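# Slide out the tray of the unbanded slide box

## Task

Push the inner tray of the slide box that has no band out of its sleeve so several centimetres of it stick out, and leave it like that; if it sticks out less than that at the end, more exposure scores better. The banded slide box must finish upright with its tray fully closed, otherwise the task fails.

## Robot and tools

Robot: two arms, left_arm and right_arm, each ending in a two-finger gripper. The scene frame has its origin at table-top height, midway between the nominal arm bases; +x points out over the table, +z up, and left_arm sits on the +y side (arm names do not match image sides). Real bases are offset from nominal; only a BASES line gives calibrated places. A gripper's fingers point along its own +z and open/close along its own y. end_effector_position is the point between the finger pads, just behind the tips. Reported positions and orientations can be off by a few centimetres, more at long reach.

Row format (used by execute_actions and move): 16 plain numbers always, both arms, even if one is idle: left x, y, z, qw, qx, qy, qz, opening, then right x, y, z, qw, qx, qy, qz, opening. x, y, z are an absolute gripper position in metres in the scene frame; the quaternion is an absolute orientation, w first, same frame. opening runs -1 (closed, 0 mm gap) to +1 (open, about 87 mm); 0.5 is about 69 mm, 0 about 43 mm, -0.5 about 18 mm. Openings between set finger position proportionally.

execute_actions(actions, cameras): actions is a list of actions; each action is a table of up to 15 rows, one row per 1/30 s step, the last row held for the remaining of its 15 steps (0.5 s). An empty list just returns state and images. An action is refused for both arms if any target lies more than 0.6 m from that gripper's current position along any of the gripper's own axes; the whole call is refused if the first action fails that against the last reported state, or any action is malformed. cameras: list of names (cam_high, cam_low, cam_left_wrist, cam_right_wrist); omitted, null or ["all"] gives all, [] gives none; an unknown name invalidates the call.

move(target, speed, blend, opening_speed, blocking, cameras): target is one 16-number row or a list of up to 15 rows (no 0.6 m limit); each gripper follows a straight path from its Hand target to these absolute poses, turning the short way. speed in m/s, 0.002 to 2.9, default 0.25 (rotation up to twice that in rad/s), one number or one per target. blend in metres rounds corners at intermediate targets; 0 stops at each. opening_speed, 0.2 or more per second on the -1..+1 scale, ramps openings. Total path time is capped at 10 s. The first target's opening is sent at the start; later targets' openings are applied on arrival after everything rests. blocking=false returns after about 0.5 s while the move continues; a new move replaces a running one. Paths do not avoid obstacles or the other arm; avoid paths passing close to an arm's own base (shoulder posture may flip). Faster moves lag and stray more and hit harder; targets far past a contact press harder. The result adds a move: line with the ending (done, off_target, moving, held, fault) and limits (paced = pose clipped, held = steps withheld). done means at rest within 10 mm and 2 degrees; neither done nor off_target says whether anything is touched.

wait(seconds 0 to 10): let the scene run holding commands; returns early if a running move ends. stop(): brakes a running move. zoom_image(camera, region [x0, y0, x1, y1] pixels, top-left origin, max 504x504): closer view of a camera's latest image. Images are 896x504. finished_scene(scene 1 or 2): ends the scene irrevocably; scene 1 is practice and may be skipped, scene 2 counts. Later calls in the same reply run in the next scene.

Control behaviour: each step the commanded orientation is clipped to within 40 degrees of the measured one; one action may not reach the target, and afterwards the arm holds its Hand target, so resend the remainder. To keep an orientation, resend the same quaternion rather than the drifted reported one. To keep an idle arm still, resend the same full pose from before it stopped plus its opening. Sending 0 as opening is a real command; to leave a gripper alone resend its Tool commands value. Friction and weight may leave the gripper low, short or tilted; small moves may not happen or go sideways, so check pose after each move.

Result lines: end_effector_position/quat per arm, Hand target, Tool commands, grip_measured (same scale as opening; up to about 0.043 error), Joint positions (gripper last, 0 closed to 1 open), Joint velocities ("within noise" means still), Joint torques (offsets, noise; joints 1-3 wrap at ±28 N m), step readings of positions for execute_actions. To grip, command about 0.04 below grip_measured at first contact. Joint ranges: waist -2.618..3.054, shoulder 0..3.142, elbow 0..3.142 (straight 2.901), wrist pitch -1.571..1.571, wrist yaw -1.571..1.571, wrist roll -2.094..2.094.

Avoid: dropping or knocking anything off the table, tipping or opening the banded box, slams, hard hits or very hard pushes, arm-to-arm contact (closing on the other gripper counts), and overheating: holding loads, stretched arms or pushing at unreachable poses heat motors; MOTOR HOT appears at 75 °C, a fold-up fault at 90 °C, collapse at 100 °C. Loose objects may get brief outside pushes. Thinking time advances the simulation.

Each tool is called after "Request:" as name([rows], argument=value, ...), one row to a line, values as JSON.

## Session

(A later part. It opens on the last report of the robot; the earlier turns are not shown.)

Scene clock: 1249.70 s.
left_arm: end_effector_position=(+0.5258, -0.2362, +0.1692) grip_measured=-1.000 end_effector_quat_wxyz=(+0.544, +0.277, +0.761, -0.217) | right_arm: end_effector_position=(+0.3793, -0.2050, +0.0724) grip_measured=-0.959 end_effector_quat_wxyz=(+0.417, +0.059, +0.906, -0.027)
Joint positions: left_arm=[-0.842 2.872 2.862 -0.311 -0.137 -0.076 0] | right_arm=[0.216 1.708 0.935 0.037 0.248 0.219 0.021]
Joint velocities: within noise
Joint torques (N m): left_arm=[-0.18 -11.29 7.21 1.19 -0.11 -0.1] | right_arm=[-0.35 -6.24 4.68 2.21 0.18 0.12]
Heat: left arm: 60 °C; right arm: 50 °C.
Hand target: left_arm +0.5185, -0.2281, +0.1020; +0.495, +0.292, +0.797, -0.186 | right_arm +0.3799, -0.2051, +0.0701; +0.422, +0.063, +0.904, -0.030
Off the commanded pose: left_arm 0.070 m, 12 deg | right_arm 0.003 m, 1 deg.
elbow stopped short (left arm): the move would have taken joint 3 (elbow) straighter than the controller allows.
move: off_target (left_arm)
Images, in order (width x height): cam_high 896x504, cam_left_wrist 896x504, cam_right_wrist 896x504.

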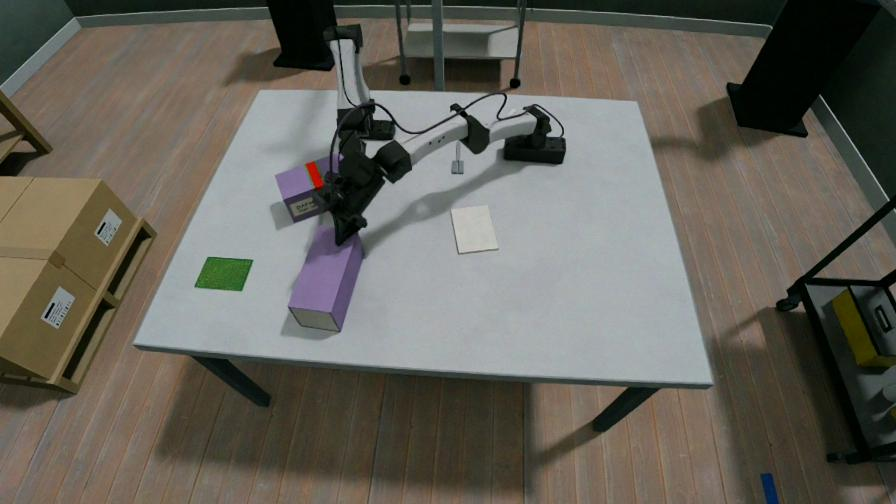

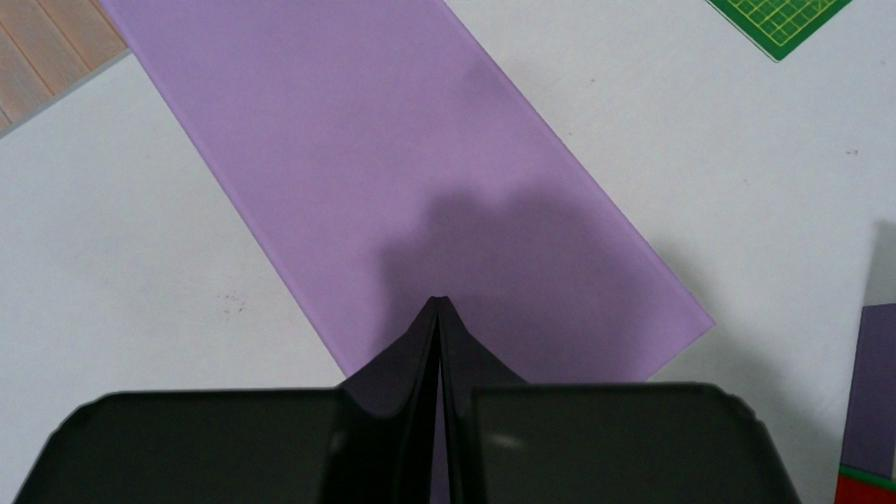

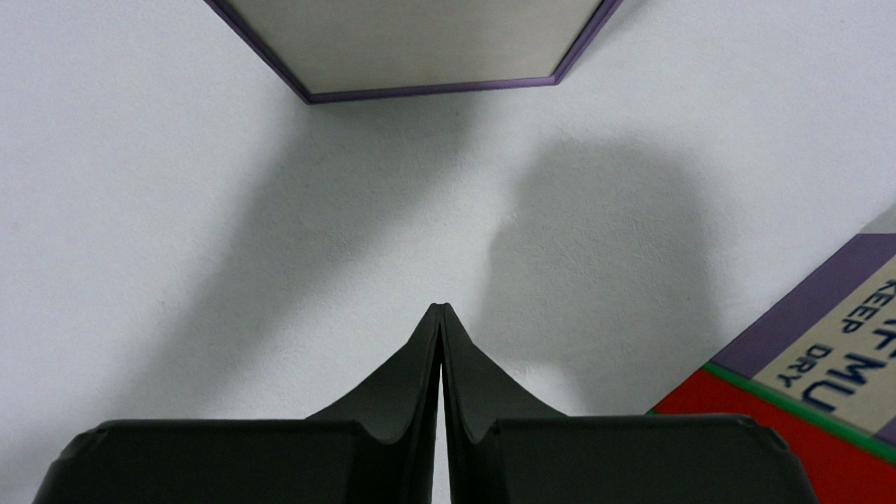

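Request:
move([
  [0.485,-0.20,0.0,0.47,0.296,0.814,-0.171,-1,0.40,-0.21,0.065,0.422,0.0632,0.904,-0.0295,-1],
  [0.485,-0.20,0.0,0.47,0.296,0.814,-0.171,-1,0.475,-0.216,0.065,0.422,0.0632,0.904,-0.0295,-1],
], speed=0.07, cameras=["cam_left_wrist","cam_right_wrist","cam_high"])

Scene clock: 1261.00 s.
left_arm: end_effector_position=(+0.5551, -0.2193, +0.1639) grip_measured=-1.000 end_effector_quat_wxyz=(+0.637, +0.191, +0.700, -0.261) | right_arm: end_effector_position=(+0.4445, -0.1966, +0.0540) grip_measured=-0.959 end_effector_quat_wxyz=(+0.406, +0.018, +0.914, -0.021)
Joint positions: left_arm=[-0.805 2.697 2.241 0.404 -0.181 -0.132 0] | right_arm=[0.19 1.97 1.213 0.009 0.18 0.134 0.021]
Joint velocities: within noise
Joint torques (N m): left_arm=[-4.3 -10.51 0.68 -0.78 0.32 0.42] | right_arm=[-0.69 -8.62 5.65 1.91 0.04 0.05]
Heat: left arm: 58 °C; right arm: 48 °C.
Hand target: left_arm +0.4986, -0.2063, +0.0124; +0.488, +0.295, +0.801, -0.183 | right_arm +0.4445, -0.1966, +0.0540; +0.406, +0.018, +0.914, -0.021
Off the commanded pose: left_arm 0.179 m, 28 deg | right_arm 0.038 m, 6 deg.
previous command not reached (right arm): moving toward its pose would have brought a part of the arm too close to another arm.
move: held (right_arm; a check stopped the path), off_target (left_arm); path passed 1 of 2 targets; limits=held
pose unreachable (right arm): on one or more control steps of this call, first in action 0 (counted from 0), this arm could not follow its commanded pose, so it was not sent that pose on those steps. On the call's last step it was still not sent that pose. It may still have moved: this result reports where it is.
cause: moving toward the commanded pose would bring a part of the arm too close to another arm (this arm's gripper housing and the left arm's wrist (the part past joint 4), along the way the arms are being sent, or toward where that arm still pushes).
Images, in order (width x height): cam_high 896x504, cam_left_wrist 896x504, cam_right_wrist 896x504.

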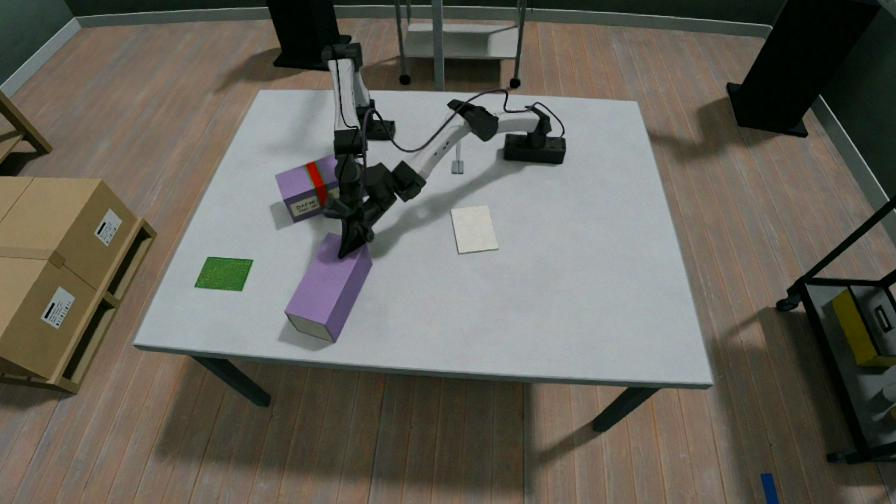

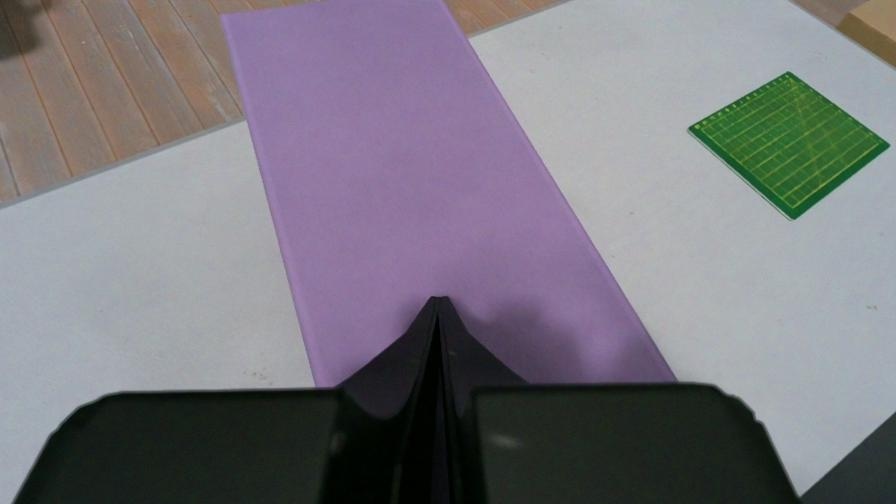

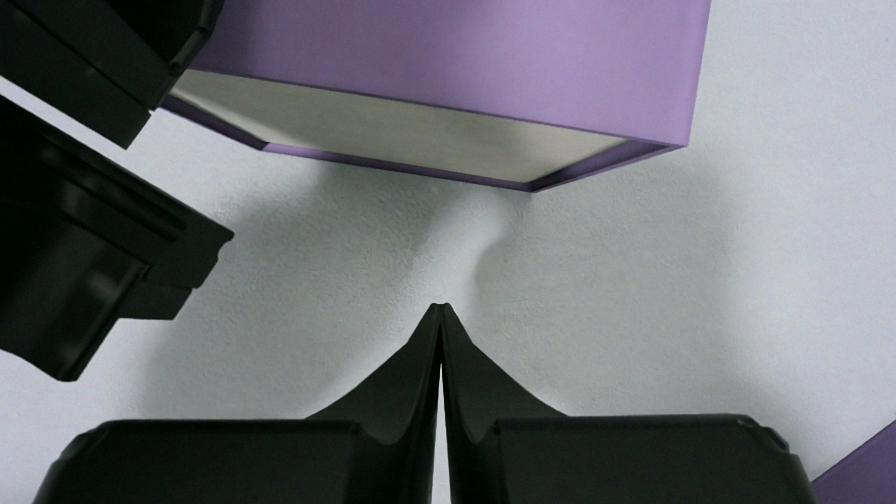

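Request:
zoom_image(camera="cam_right_wrist", region=[150, 40, 720, 260])

Request:
zoom_image(camera="cam_high", region=[270, 270, 360, 350])

Region (150, 40, 720, 260) is 570x220 pixels. A region can be at most 504 by 504 pixels.

Scaled by 5.600 from the camera's 896x504 image, which has a finer 1280x720 frame.

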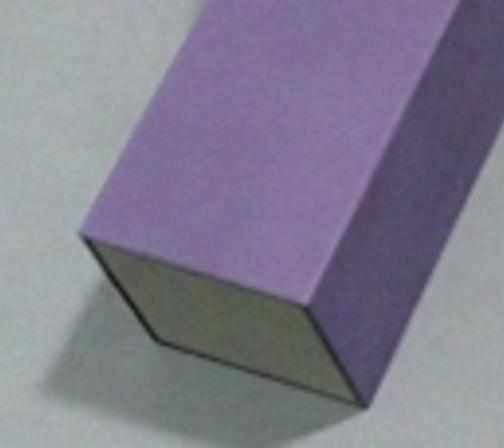

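Request:
move([
  [0.52,-0.19,0.24,0.55,0.25,0.77,-0.2,-1,0.41,-0.21,0.10,0.422,0.0,0.906,0,-1],
  [0.42,-0.02,0.26,0.55,0.2,0.79,-0.16,-1,0.42,-0.25,0.22,0.462,0,0.887,0,-1],
  [0.34,0.15,0.26,0.57,0.0,0.82,0,-1,0.62,-0.355,0.20,0.462,0,0.887,0,-1],
  [0.34,0.15,0.26,0.57,0,0.82,0,-1,0.675,-0.345,0.07,0.5,0,0.866,0,-1],
], speed=0.25)

Scene clock: 1334.07 s.
left_arm: end_effector_position=(+0.3440, +0.1467, +0.2613) grip_measured=-1.000 end_effector_quat_wxyz=(+0.570, +0.004, +0.821, -0.003) | right_arm: end_effector_position=(+0.6619, -0.3462, +0.0428) grip_measured=-0.959 end_effector_quat_wxyz=(+0.478, +0.003, +0.878, -0.001)
Joint positions: left_arm=[-0.785 1.173 0.911 -0.232 -0.743 -0.351 0] | right_arm=[-0.135 2.952 2.828 -0.455 -0.123 -0.079 0.021]
Joint velocities: within noise
Joint torques (N m): left_arm=[-0.79 -5.53 6.97 1.52 -0.26 -0.12] | right_arm=[-0.46 -14.34 9.55 2.39 -0.11 0.11]
Heat: left arm: 53 °C; right arm: 50 °C.
Hand target: left_arm +0.3401, +0.1499, +0.2600; +0.571, +0.000, +0.821, +0.000 | right_arm +0.6720, -0.3446, +0.0703; +0.510, +0.000, +0.860, -0.002
Off the commanded pose: left_arm 0.005 m, 1 deg | right_arm 0.030 m, 3 deg.
elbow stopped short (right arm): the move would have taken joint 3 (elbow) straighter than the controller allows.
move: off_target (right_arm); a check withheld steps on the way to target 1, so it may have been missed; limits=held
pose unreachable (right arm): on one or more control steps of this call, first in action 0 (counted from 0), this arm could not follow its commanded pose, so it was not sent that pose on those steps. It may still have moved: this result reports where it is.
cause: moving toward the commanded pose would bring a part of the arm too close to another arm (this arm's gripper housing and the left arm's wrist (the part past joint 4), at the place that arm is still heading or pushing toward).

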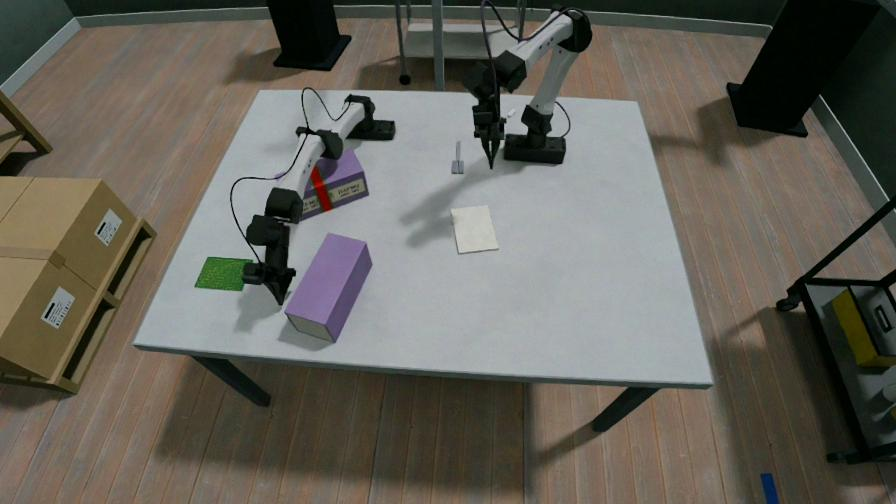

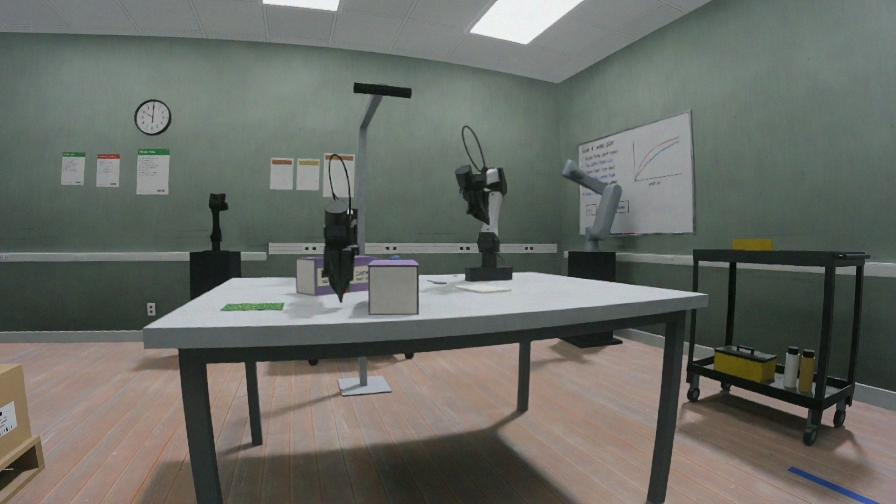

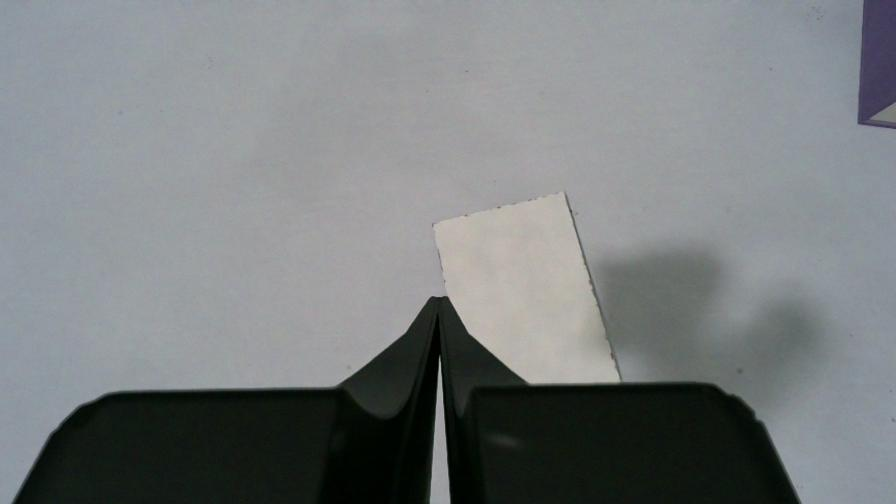

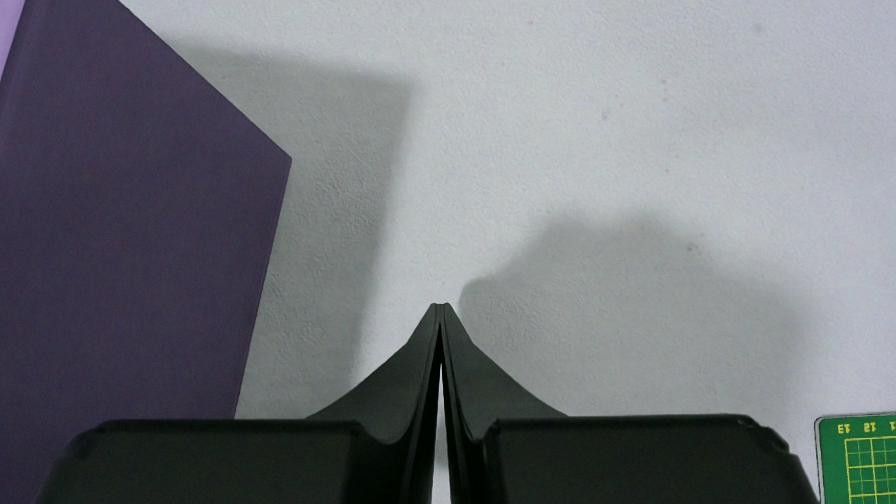

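Request:
move([
  [0.34,0.15,0.26,0.57,0,0.82,0,-1,0.665,-0.25,0.075,0.5,0,0.866,0,-1],
  [0.34,0.15,0.26,0.57,0,0.82,0,-1,0.655,-0.17,0.075,0.492,-0.15,0.853,0.087,-1],
], speed=0.08, cameras=["cam_high","cam_right_wrist"])

Scene clock: 1347.27 s.
left_arm: end_effector_position=(+0.3440, +0.1469, +0.2613) grip_measured=-1.000 end_effector_quat_wxyz=(+0.570, +0.003, +0.821, -0.003) | right_arm: end_effector_position=(+0.6497, -0.1833, +0.0358) grip_measured=-0.959 end_effector_quat_wxyz=(+0.466, -0.133, +0.872, +0.077)
Joint positions: left_arm=[-0.785 1.173 0.911 -0.232 -0.744 -0.352 0] | right_arm=[0.075 2.802 2.511 -0.312 -0.212 -0.131 0.021]
Joint velocities: within noise
Joint torques (N m): left_arm=[-0.69 -5.57 6.86 1.48 -0.25 -0.1] | right_arm=[0.34 -16.87 8.21 2.02 -0.36 -0.11]
Heat: left arm: 49 °C; right arm: 60 °C.
Hand target: left_arm +0.3401, +0.1500, +0.2599; +0.571, +0.000, +0.821, +0.000 | right_arm +0.6545, -0.1702, +0.0746; +0.492, -0.150, +0.853, +0.087
Off the commanded pose: left_arm 0.005 m, 1 deg | right_arm 0.042 m, 4 deg.
move: off_target (right_arm)
Images, in order (width x height): cam_high 896x504, cam_right_wrist 896x504.

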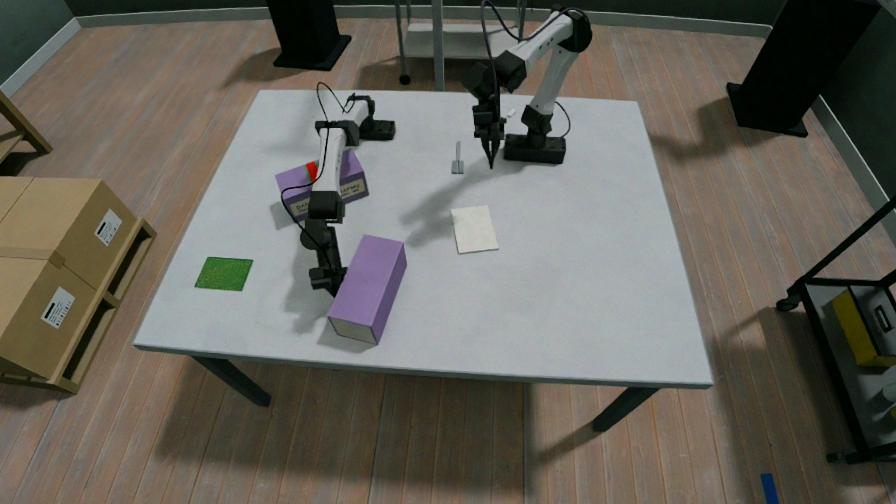

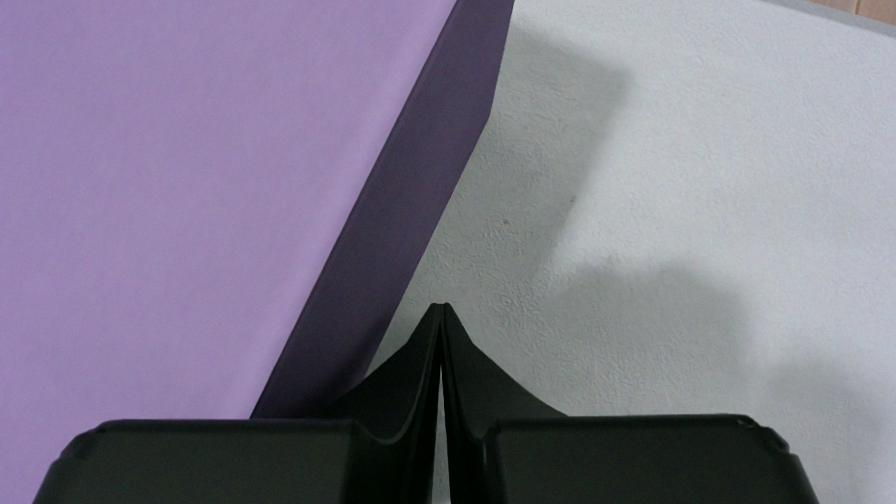

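Request:
move([
  [0.34,0.15,0.26,0.57,0,0.82,0,-1,0.65,-0.26,0.085,0.492,-0.15,0.853,0.087,-1],
  [0.34,0.15,0.26,0.57,0,0.82,0,-1,0.70,-0.25,0.085,0.496,-0.323,0.779,0.206,-1],
  [0.34,0.15,0.26,0.57,0,0.82,0,-1,0.695,-0.12,0.085,0.496,-0.323,0.779,0.206,-1],
], speed=0.1, cameras=["cam_high","cam_right_wrist"])

Scene clock: 1369.40 s.
left_arm: end_effector_position=(+0.3440, +0.1469, +0.2613) grip_measured=-1.000 end_effector_quat_wxyz=(+0.570, +0.003, +0.821, -0.003) | right_arm: end_effector_position=(+0.6832, -0.1210, +0.0609) grip_measured=-0.959 end_effector_quat_wxyz=(+0.575, -0.273, +0.753, +0.164)
Joint positions: left_arm=[-0.785 1.173 0.911 -0.232 -0.744 -0.352 0] | right_arm=[0.093 3.024 2.822 -0.132 -0.523 -0.242 0.021]
Joint velocities: within noise
Joint torques (N m): left_arm=[-0.98 -5.46 6.69 1.5 -0.23 -0.14] | right_arm=[-0.51 -13.75 10.09 2.5 -0.01 0.13]
Heat: left arm: 46 °C; right arm: 68 °C.
Hand target: left_arm +0.3401, +0.1500, +0.2599; +0.571, +0.000, +0.821, +0.000 | right_arm +0.6907, -0.1205, +0.0857; +0.602, -0.272, +0.735, +0.154
Off the commanded pose: left_arm 0.005 m, 1 deg | right_arm 0.027 m, 12 deg.
elbow stopped short (right arm): the move would have taken joint 3 (elbow) straighter than the controller allows.
move: off_target (right_arm)
Images, in order (width x height): cam_high 896x504, cam_right_wrist 896x504.

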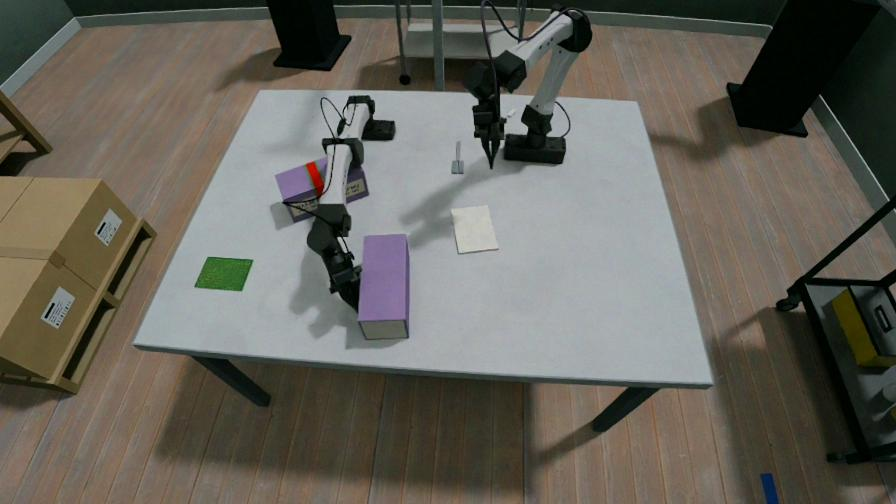

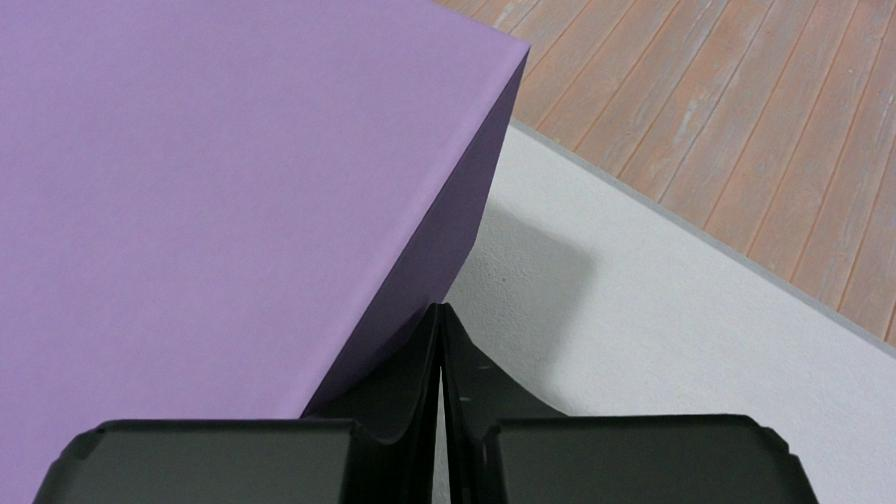

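Request:
move([
  [0.34,0.15,0.26,0.57,0,0.82,0,-1,0.685,-0.06,0.085,0.496,-0.323,0.779,0.206,-1],
  [0.34,0.15,0.26,0.57,0,0.82,0,-1,0.645,0.02,0.085,0.47,-0.36,0.74,0.25,-1],
], speed=0.1, cameras=["cam_high","cam_right_wrist"])

Scene clock: 1379.30 s.
left_arm: end_effector_position=(+0.3440, +0.1469, +0.2613) grip_measured=-1.000 end_effector_quat_wxyz=(+0.570, +0.003, +0.821, -0.003) | right_arm: end_effector_position=(+0.6441, +0.0103, +0.0547) grip_measured=-0.959 end_effector_quat_wxyz=(+0.546, -0.321, +0.743, +0.217)
Joint positions: left_arm=[-0.785 1.173 0.911 -0.232 -0.744 -0.352 0] | right_arm=[0.282 3.024 2.822 -0.158 -0.492 -0.206 0.021]
Joint velocities: within noise
Joint torques (N m): left_arm=[-0.84 -5.56 6.79 1.49 -0.27 -0.09] | right_arm=[-0.17 -15.1 10.09 2.04 -0.36 0.15]
Heat: left arm: 45 °C; right arm: 71 °C.
Hand target: left_arm +0.3401, +0.1499, +0.2599; +0.571, +0.000, +0.821, +0.000 | right_arm +0.6434, +0.0194, +0.0849; +0.562, -0.329, +0.724, +0.228
Off the commanded pose: left_arm 0.005 m, 1 deg | right_arm 0.032 m, 10 deg.
elbow stopped short (right arm): the move would have taken joint 3 (elbow) straighter than the controller allows.
move: off_target (right_arm)
Images, in order (width x height): cam_high 896x504, cam_right_wrist 896x504.

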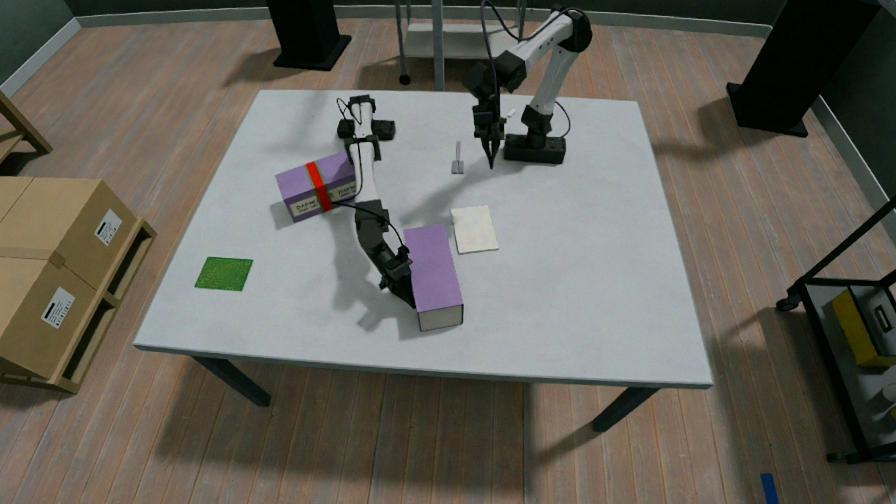

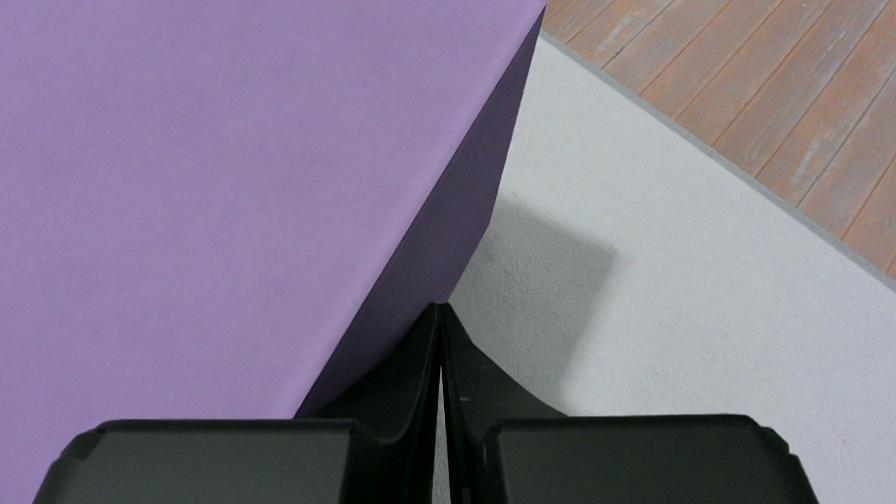

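Request:
move([
  [0.34,0.16,0.26,0.57,0,0.82,0,-1,0.625,-0.04,0.085,0.47,-0.36,0.74,0.25,-1],
  [0.38,0.15,0.2,0.453,0.366,0.785,-0.211,-1,0.50,-0.18,0.2,0.47,-0.2,0.82,0.1,-1],
  [0.41,0.115,0.085,0.453,0.366,0.785,-0.211,-1,0.33,-0.26,0.24,0.5,0,0.866,0,-1],
], speed=0.2)

Scene clock: 1412.97 s.
left_arm: end_effector_position=(+0.4130, +0.1161, +0.0932) grip_measured=-1.000 end_effector_quat_wxyz=(+0.459, +0.366, +0.781, -0.211) | right_arm: end_effector_position=(+0.3339, -0.2559, +0.2436) grip_measured=-0.959 end_effector_quat_wxyz=(+0.504, -0.009, +0.864, +0.005)
Joint positions: left_arm=[-0.304 1.715 0.765 0.372 0.459 0.289 0] | right_arm=[0.007 1.238 1.072 -0.35 -0.027 -0.015 0.021]
Joint velocities: within noise
Joint torques (N m): left_arm=[-0.66 -6.75 5.42 1.69 0.14 -0.11] | right_arm=[-1.09 -4.72 5.27 2.14 0.1 0.14]
Heat: left arm: 43 °C; right arm: 78 °C. Fold the right arm in close to its base, or ease its load, before you think long.
Hand target: left_arm +0.4098, +0.1150, +0.0851; +0.453, +0.366, +0.785, -0.211 | right_arm +0.3301, -0.2599, +0.2399; +0.500, +0.000, +0.866, +0.000
Off the commanded pose: left_arm 0.009 m, 1 deg | right_arm 0.007 m, 1 deg.
MOTOR HOT: joint 2 (shoulder) of the right arm reports 78 °C; the controller's stop level is 90 °C. To cool a motor, set the load down, stop pushing, or move to a pose that needs little force.
move: done

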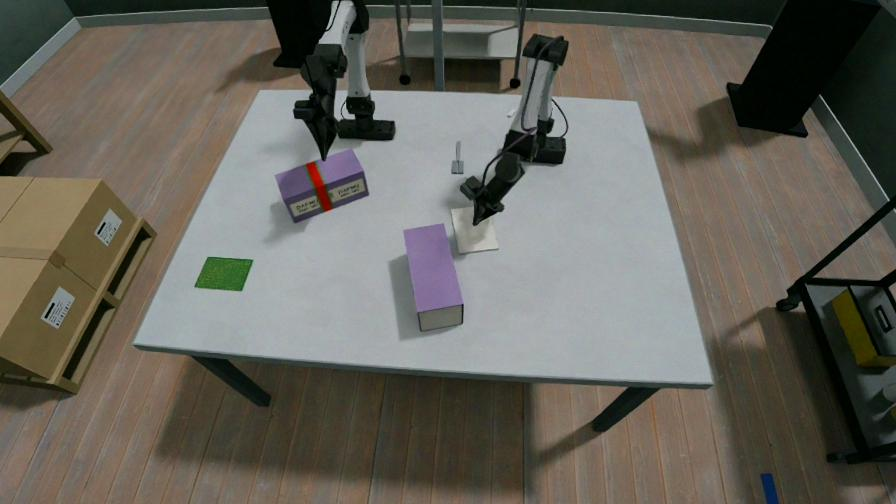

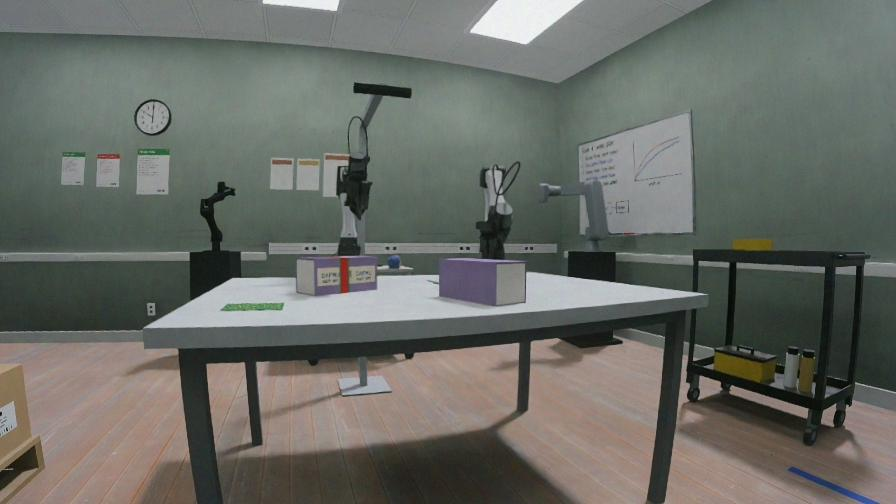

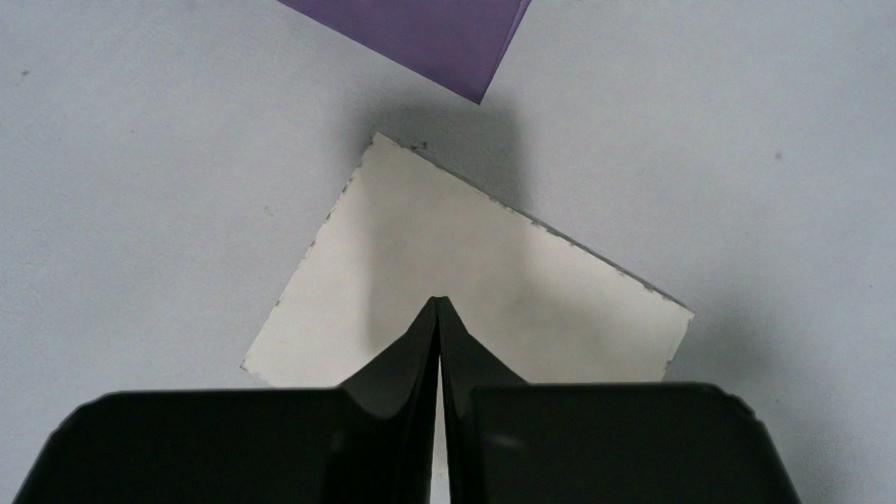

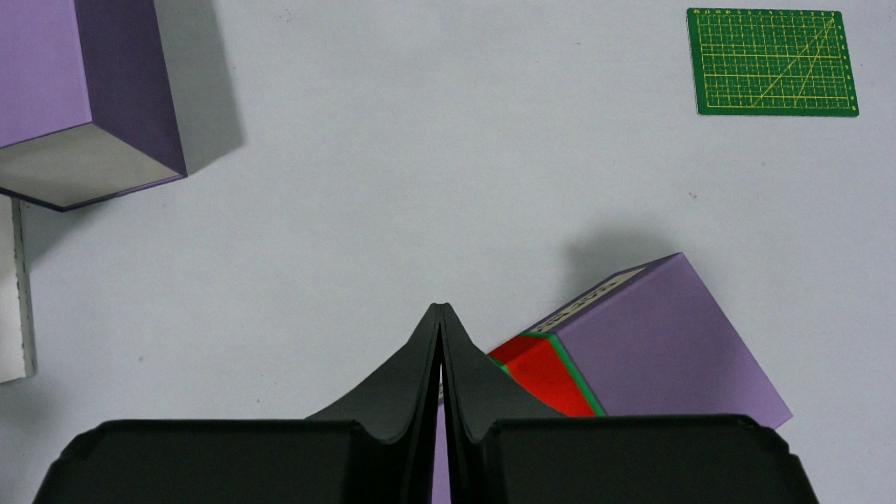

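Request:
move([
  [0.473,0.095,0.09,0.453,0.366,0.785,-0.211,-1,0.30,-0.26,0.20,0.5,0,0.866,0,-1],
  [0.485,-0.02,0.09,0.453,0.366,0.785,-0.211,-1,0.3,-0.26,0.20,0.5,0,0.866,0,-1],
  [0.515,-0.075,0.095,0.453,0.366,0.785,-0.211,-1,0.3,-0.26,0.20,0.5,0,0.866,0,-1],
], speed=0.1, cameras=["cam_high","cam_left_wrist"])

Scene clock: 1429.90 s.
left_arm: end_effector_position=(+0.5114, -0.0698, +0.0993) grip_measured=-1.000 end_effector_quat_wxyz=(+0.454, +0.368, +0.783, -0.213) | right_arm: end_effector_position=(+0.2986, -0.2556, +0.1953) grip_measured=-0.959 end_effector_quat_wxyz=(+0.487, -0.008, +0.873, +0.006)
Joint positions: left_arm=[-0.6 2.282 1.64 0.109 0.212 0.124 0] | right_arm=[0.007 1.116 0.837 -0.275 -0.026 -0.014 0.021]
Joint velocities: within noise
Joint torques (N m): left_arm=[-0.5 -11.69 10.7 1.63 0 -0.13] | right_arm=[-1.29 -4.26 5.53 2.43 0.07 0.1]
Heat: left arm: 43 °C; right arm: 61 °C.
Hand target: left_arm +0.5148, -0.0748, +0.0951; +0.453, +0.366, +0.785, -0.211 | right_arm +0.2999, -0.2599, +0.2001; +0.500, +0.000, +0.866, +0.000
Off the commanded pose: left_arm 0.008 m, 0 deg | right_arm 0.007 m, 2 deg.
MOTOR HOT: cleared for the motors of the right arm.
move: done
Images, in order (width x height): cam_high 896x504, cam_left_wrist 896x504.

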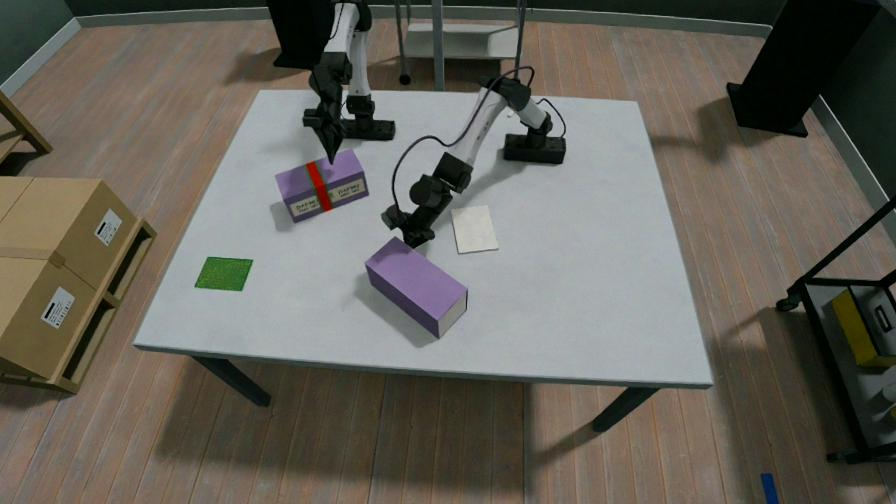

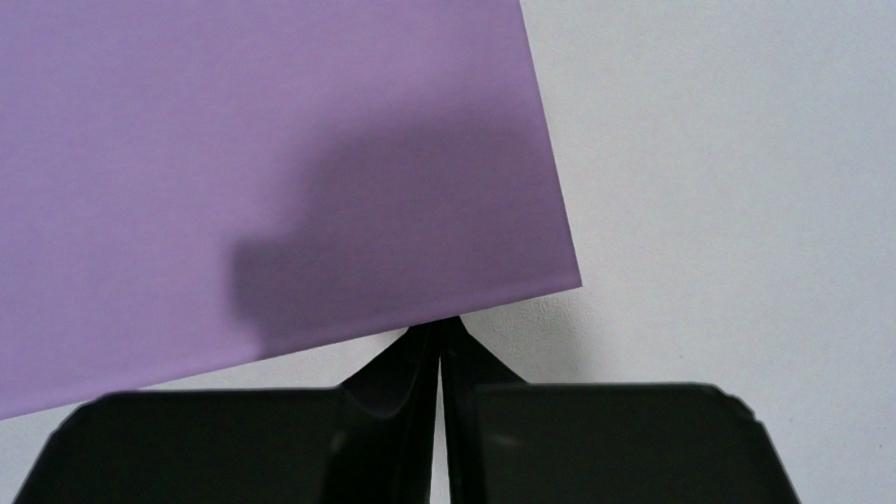

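Request:
move([
  [0.555,-0.115,0.097,0.453,0.366,0.785,-0.211,-1,0.30,-0.26,0.20,0.5,0,0.866,0,-1],
  [0.605,-0.13,0.10,0.47,0.3,0.80,-0.17,-1,0.3,-0.26,0.20,0.5,0,0.866,0,-1],
], speed=0.1, cameras=["cam_high","cam_left_wrist"])

Scene clock: 1457.17 s.
left_arm: end_effector_position=(+0.6048, -0.1280, +0.1102) grip_measured=-1.000 end_effector_quat_wxyz=(+0.485, +0.303, +0.801, -0.177) | right_arm: end_effector_position=(+0.2986, -0.2556, +0.1953) grip_measured=-0.959 end_effector_quat_wxyz=(+0.487, -0.008, +0.873, +0.006)
Joint positions: left_arm=[-0.623 2.898 2.82 -0.409 0.051 0.039 0] | right_arm=[0.007 1.116 0.837 -0.274 -0.026 -0.014 0.021]
Joint velocities: within noise
Joint torques (N m): left_arm=[-0.35 -14.8 11.33 1.57 -0.03 -0.07] | right_arm=[-1.28 -4.26 5.53 2.43 0.07 0.1]
Heat: left arm: 47 °C; right arm: 49 °C.
Hand target: left_arm +0.6042, -0.1296, +0.0999; +0.482, +0.302, +0.804, -0.174 | right_arm +0.2999, -0.2599, +0.2002; +0.500, +0.000, +0.866, +0.000
Off the commanded pose: left_arm 0.010 m, 2 deg | right_arm 0.007 m, 2 deg.
move: done
Images, in order (width x height): cam_high 896x504, cam_left_wrist 896x504.

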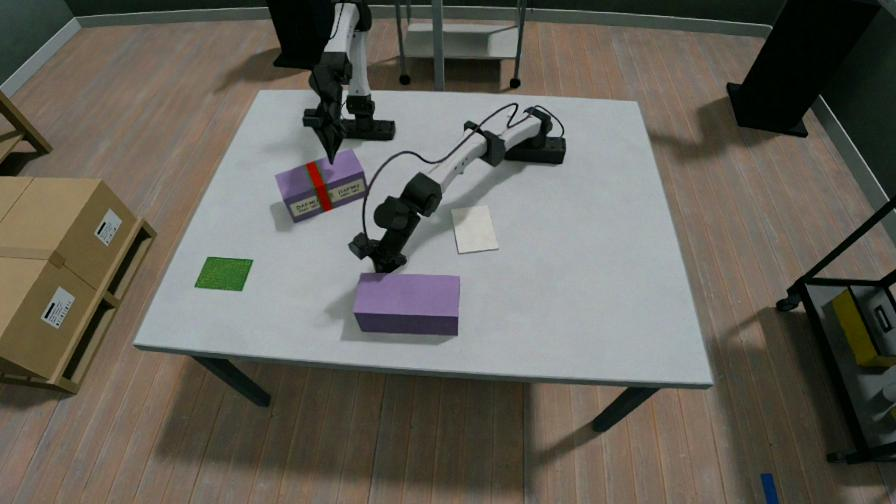

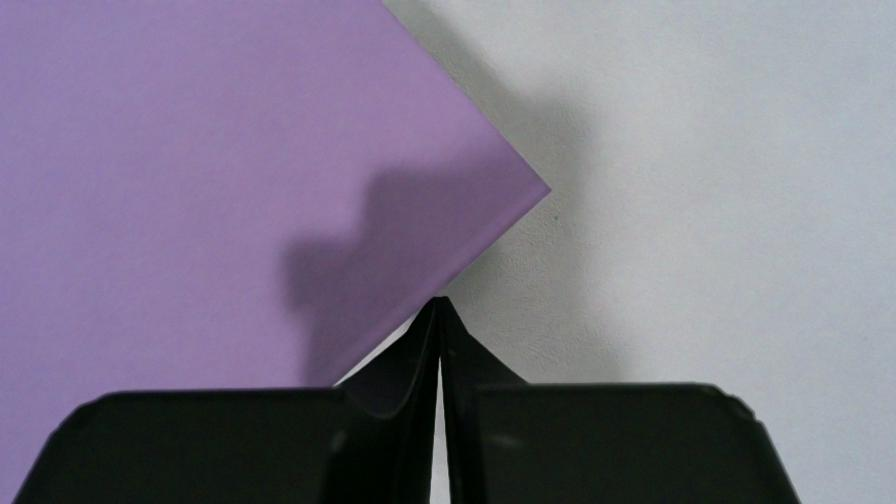

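Request:
move([
  [0.54,-0.08,0.13,0.47,0.3,0.80,-0.17,-1,0.30,-0.26,0.20,0.5,0,0.866,0,-1],
  [0.54,0.16,0.20,0.440,0.484,0.690,-0.308,-1,0.3,-0.26,0.20,0.5,0,0.866,0,-1],
  [0.635,0.16,0.12,0.440,0.484,0.690,-0.308,-1,0.3,-0.26,0.20,0.5,0,0.866,0,-1],
], speed=0.2, cameras=["cam_high","cam_left_wrist"])

Scene clock: 1470.17 s.
left_arm: end_effector_position=(+0.6336, +0.1609, +0.1258) grip_measured=-1.000 end_effector_quat_wxyz=(+0.442, +0.480, +0.695, -0.302) | right_arm: end_effector_position=(+0.2986, -0.2556, +0.1953) grip_measured=-0.959 end_effector_quat_wxyz=(+0.487, -0.008, +0.873, +0.006)
Joint positions: left_arm=[-0.018 2.626 2.407 -0.642 0.973 0.773 0] | right_arm=[0.007 1.116 0.837 -0.274 -0.026 -0.014 0.021]
Joint velocities: within noise
Joint torques (N m): left_arm=[0.24 -13.59 10.7 1.03 0.51 0.09] | right_arm=[-1.28 -4.25 5.53 2.43 0.07 0.1]
Heat: left arm: 49 °C; right arm: 47 °C.
Hand target: left_arm +0.6348, +0.1600, +0.1200; +0.442, +0.483, +0.690, -0.308 | right_arm +0.2999, -0.2599, +0.2002; +0.500, +0.000, +0.866, +0.000
Off the commanded pose: left_arm 0.006 m, 1 deg | right_arm 0.007 m, 2 deg.
move: done
Images, in order (width x height): cam_high 896x504, cam_left_wrist 896x504.

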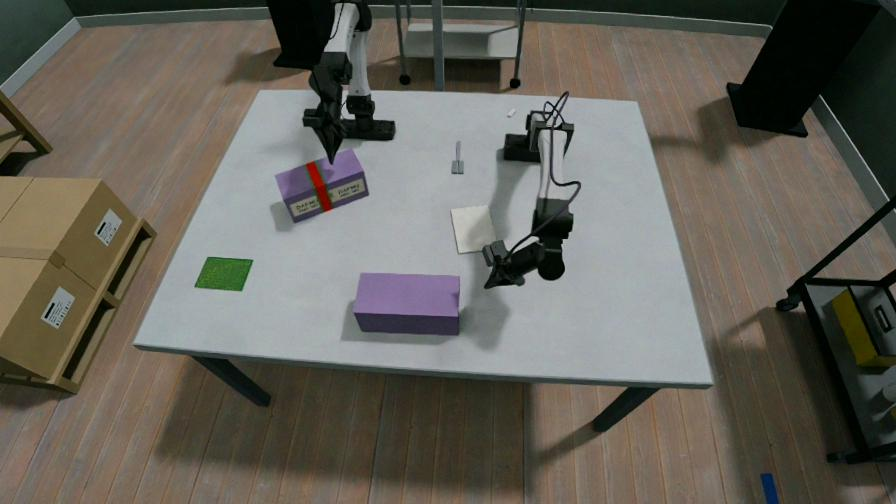

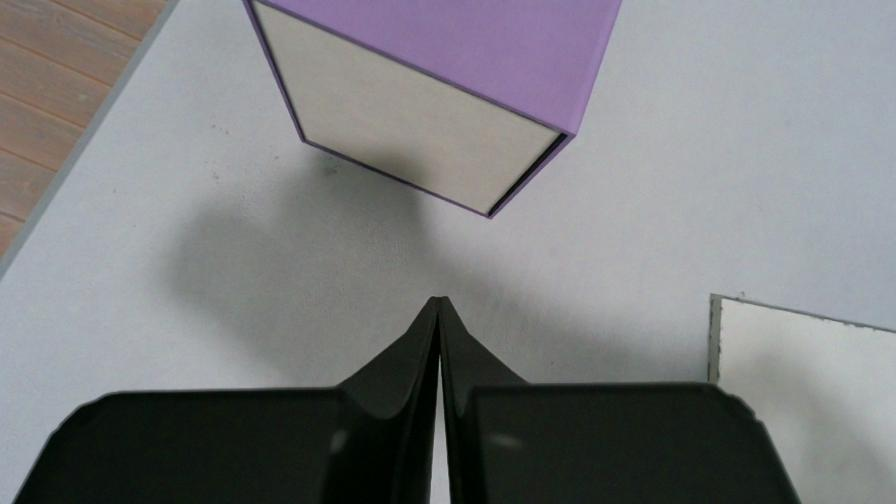

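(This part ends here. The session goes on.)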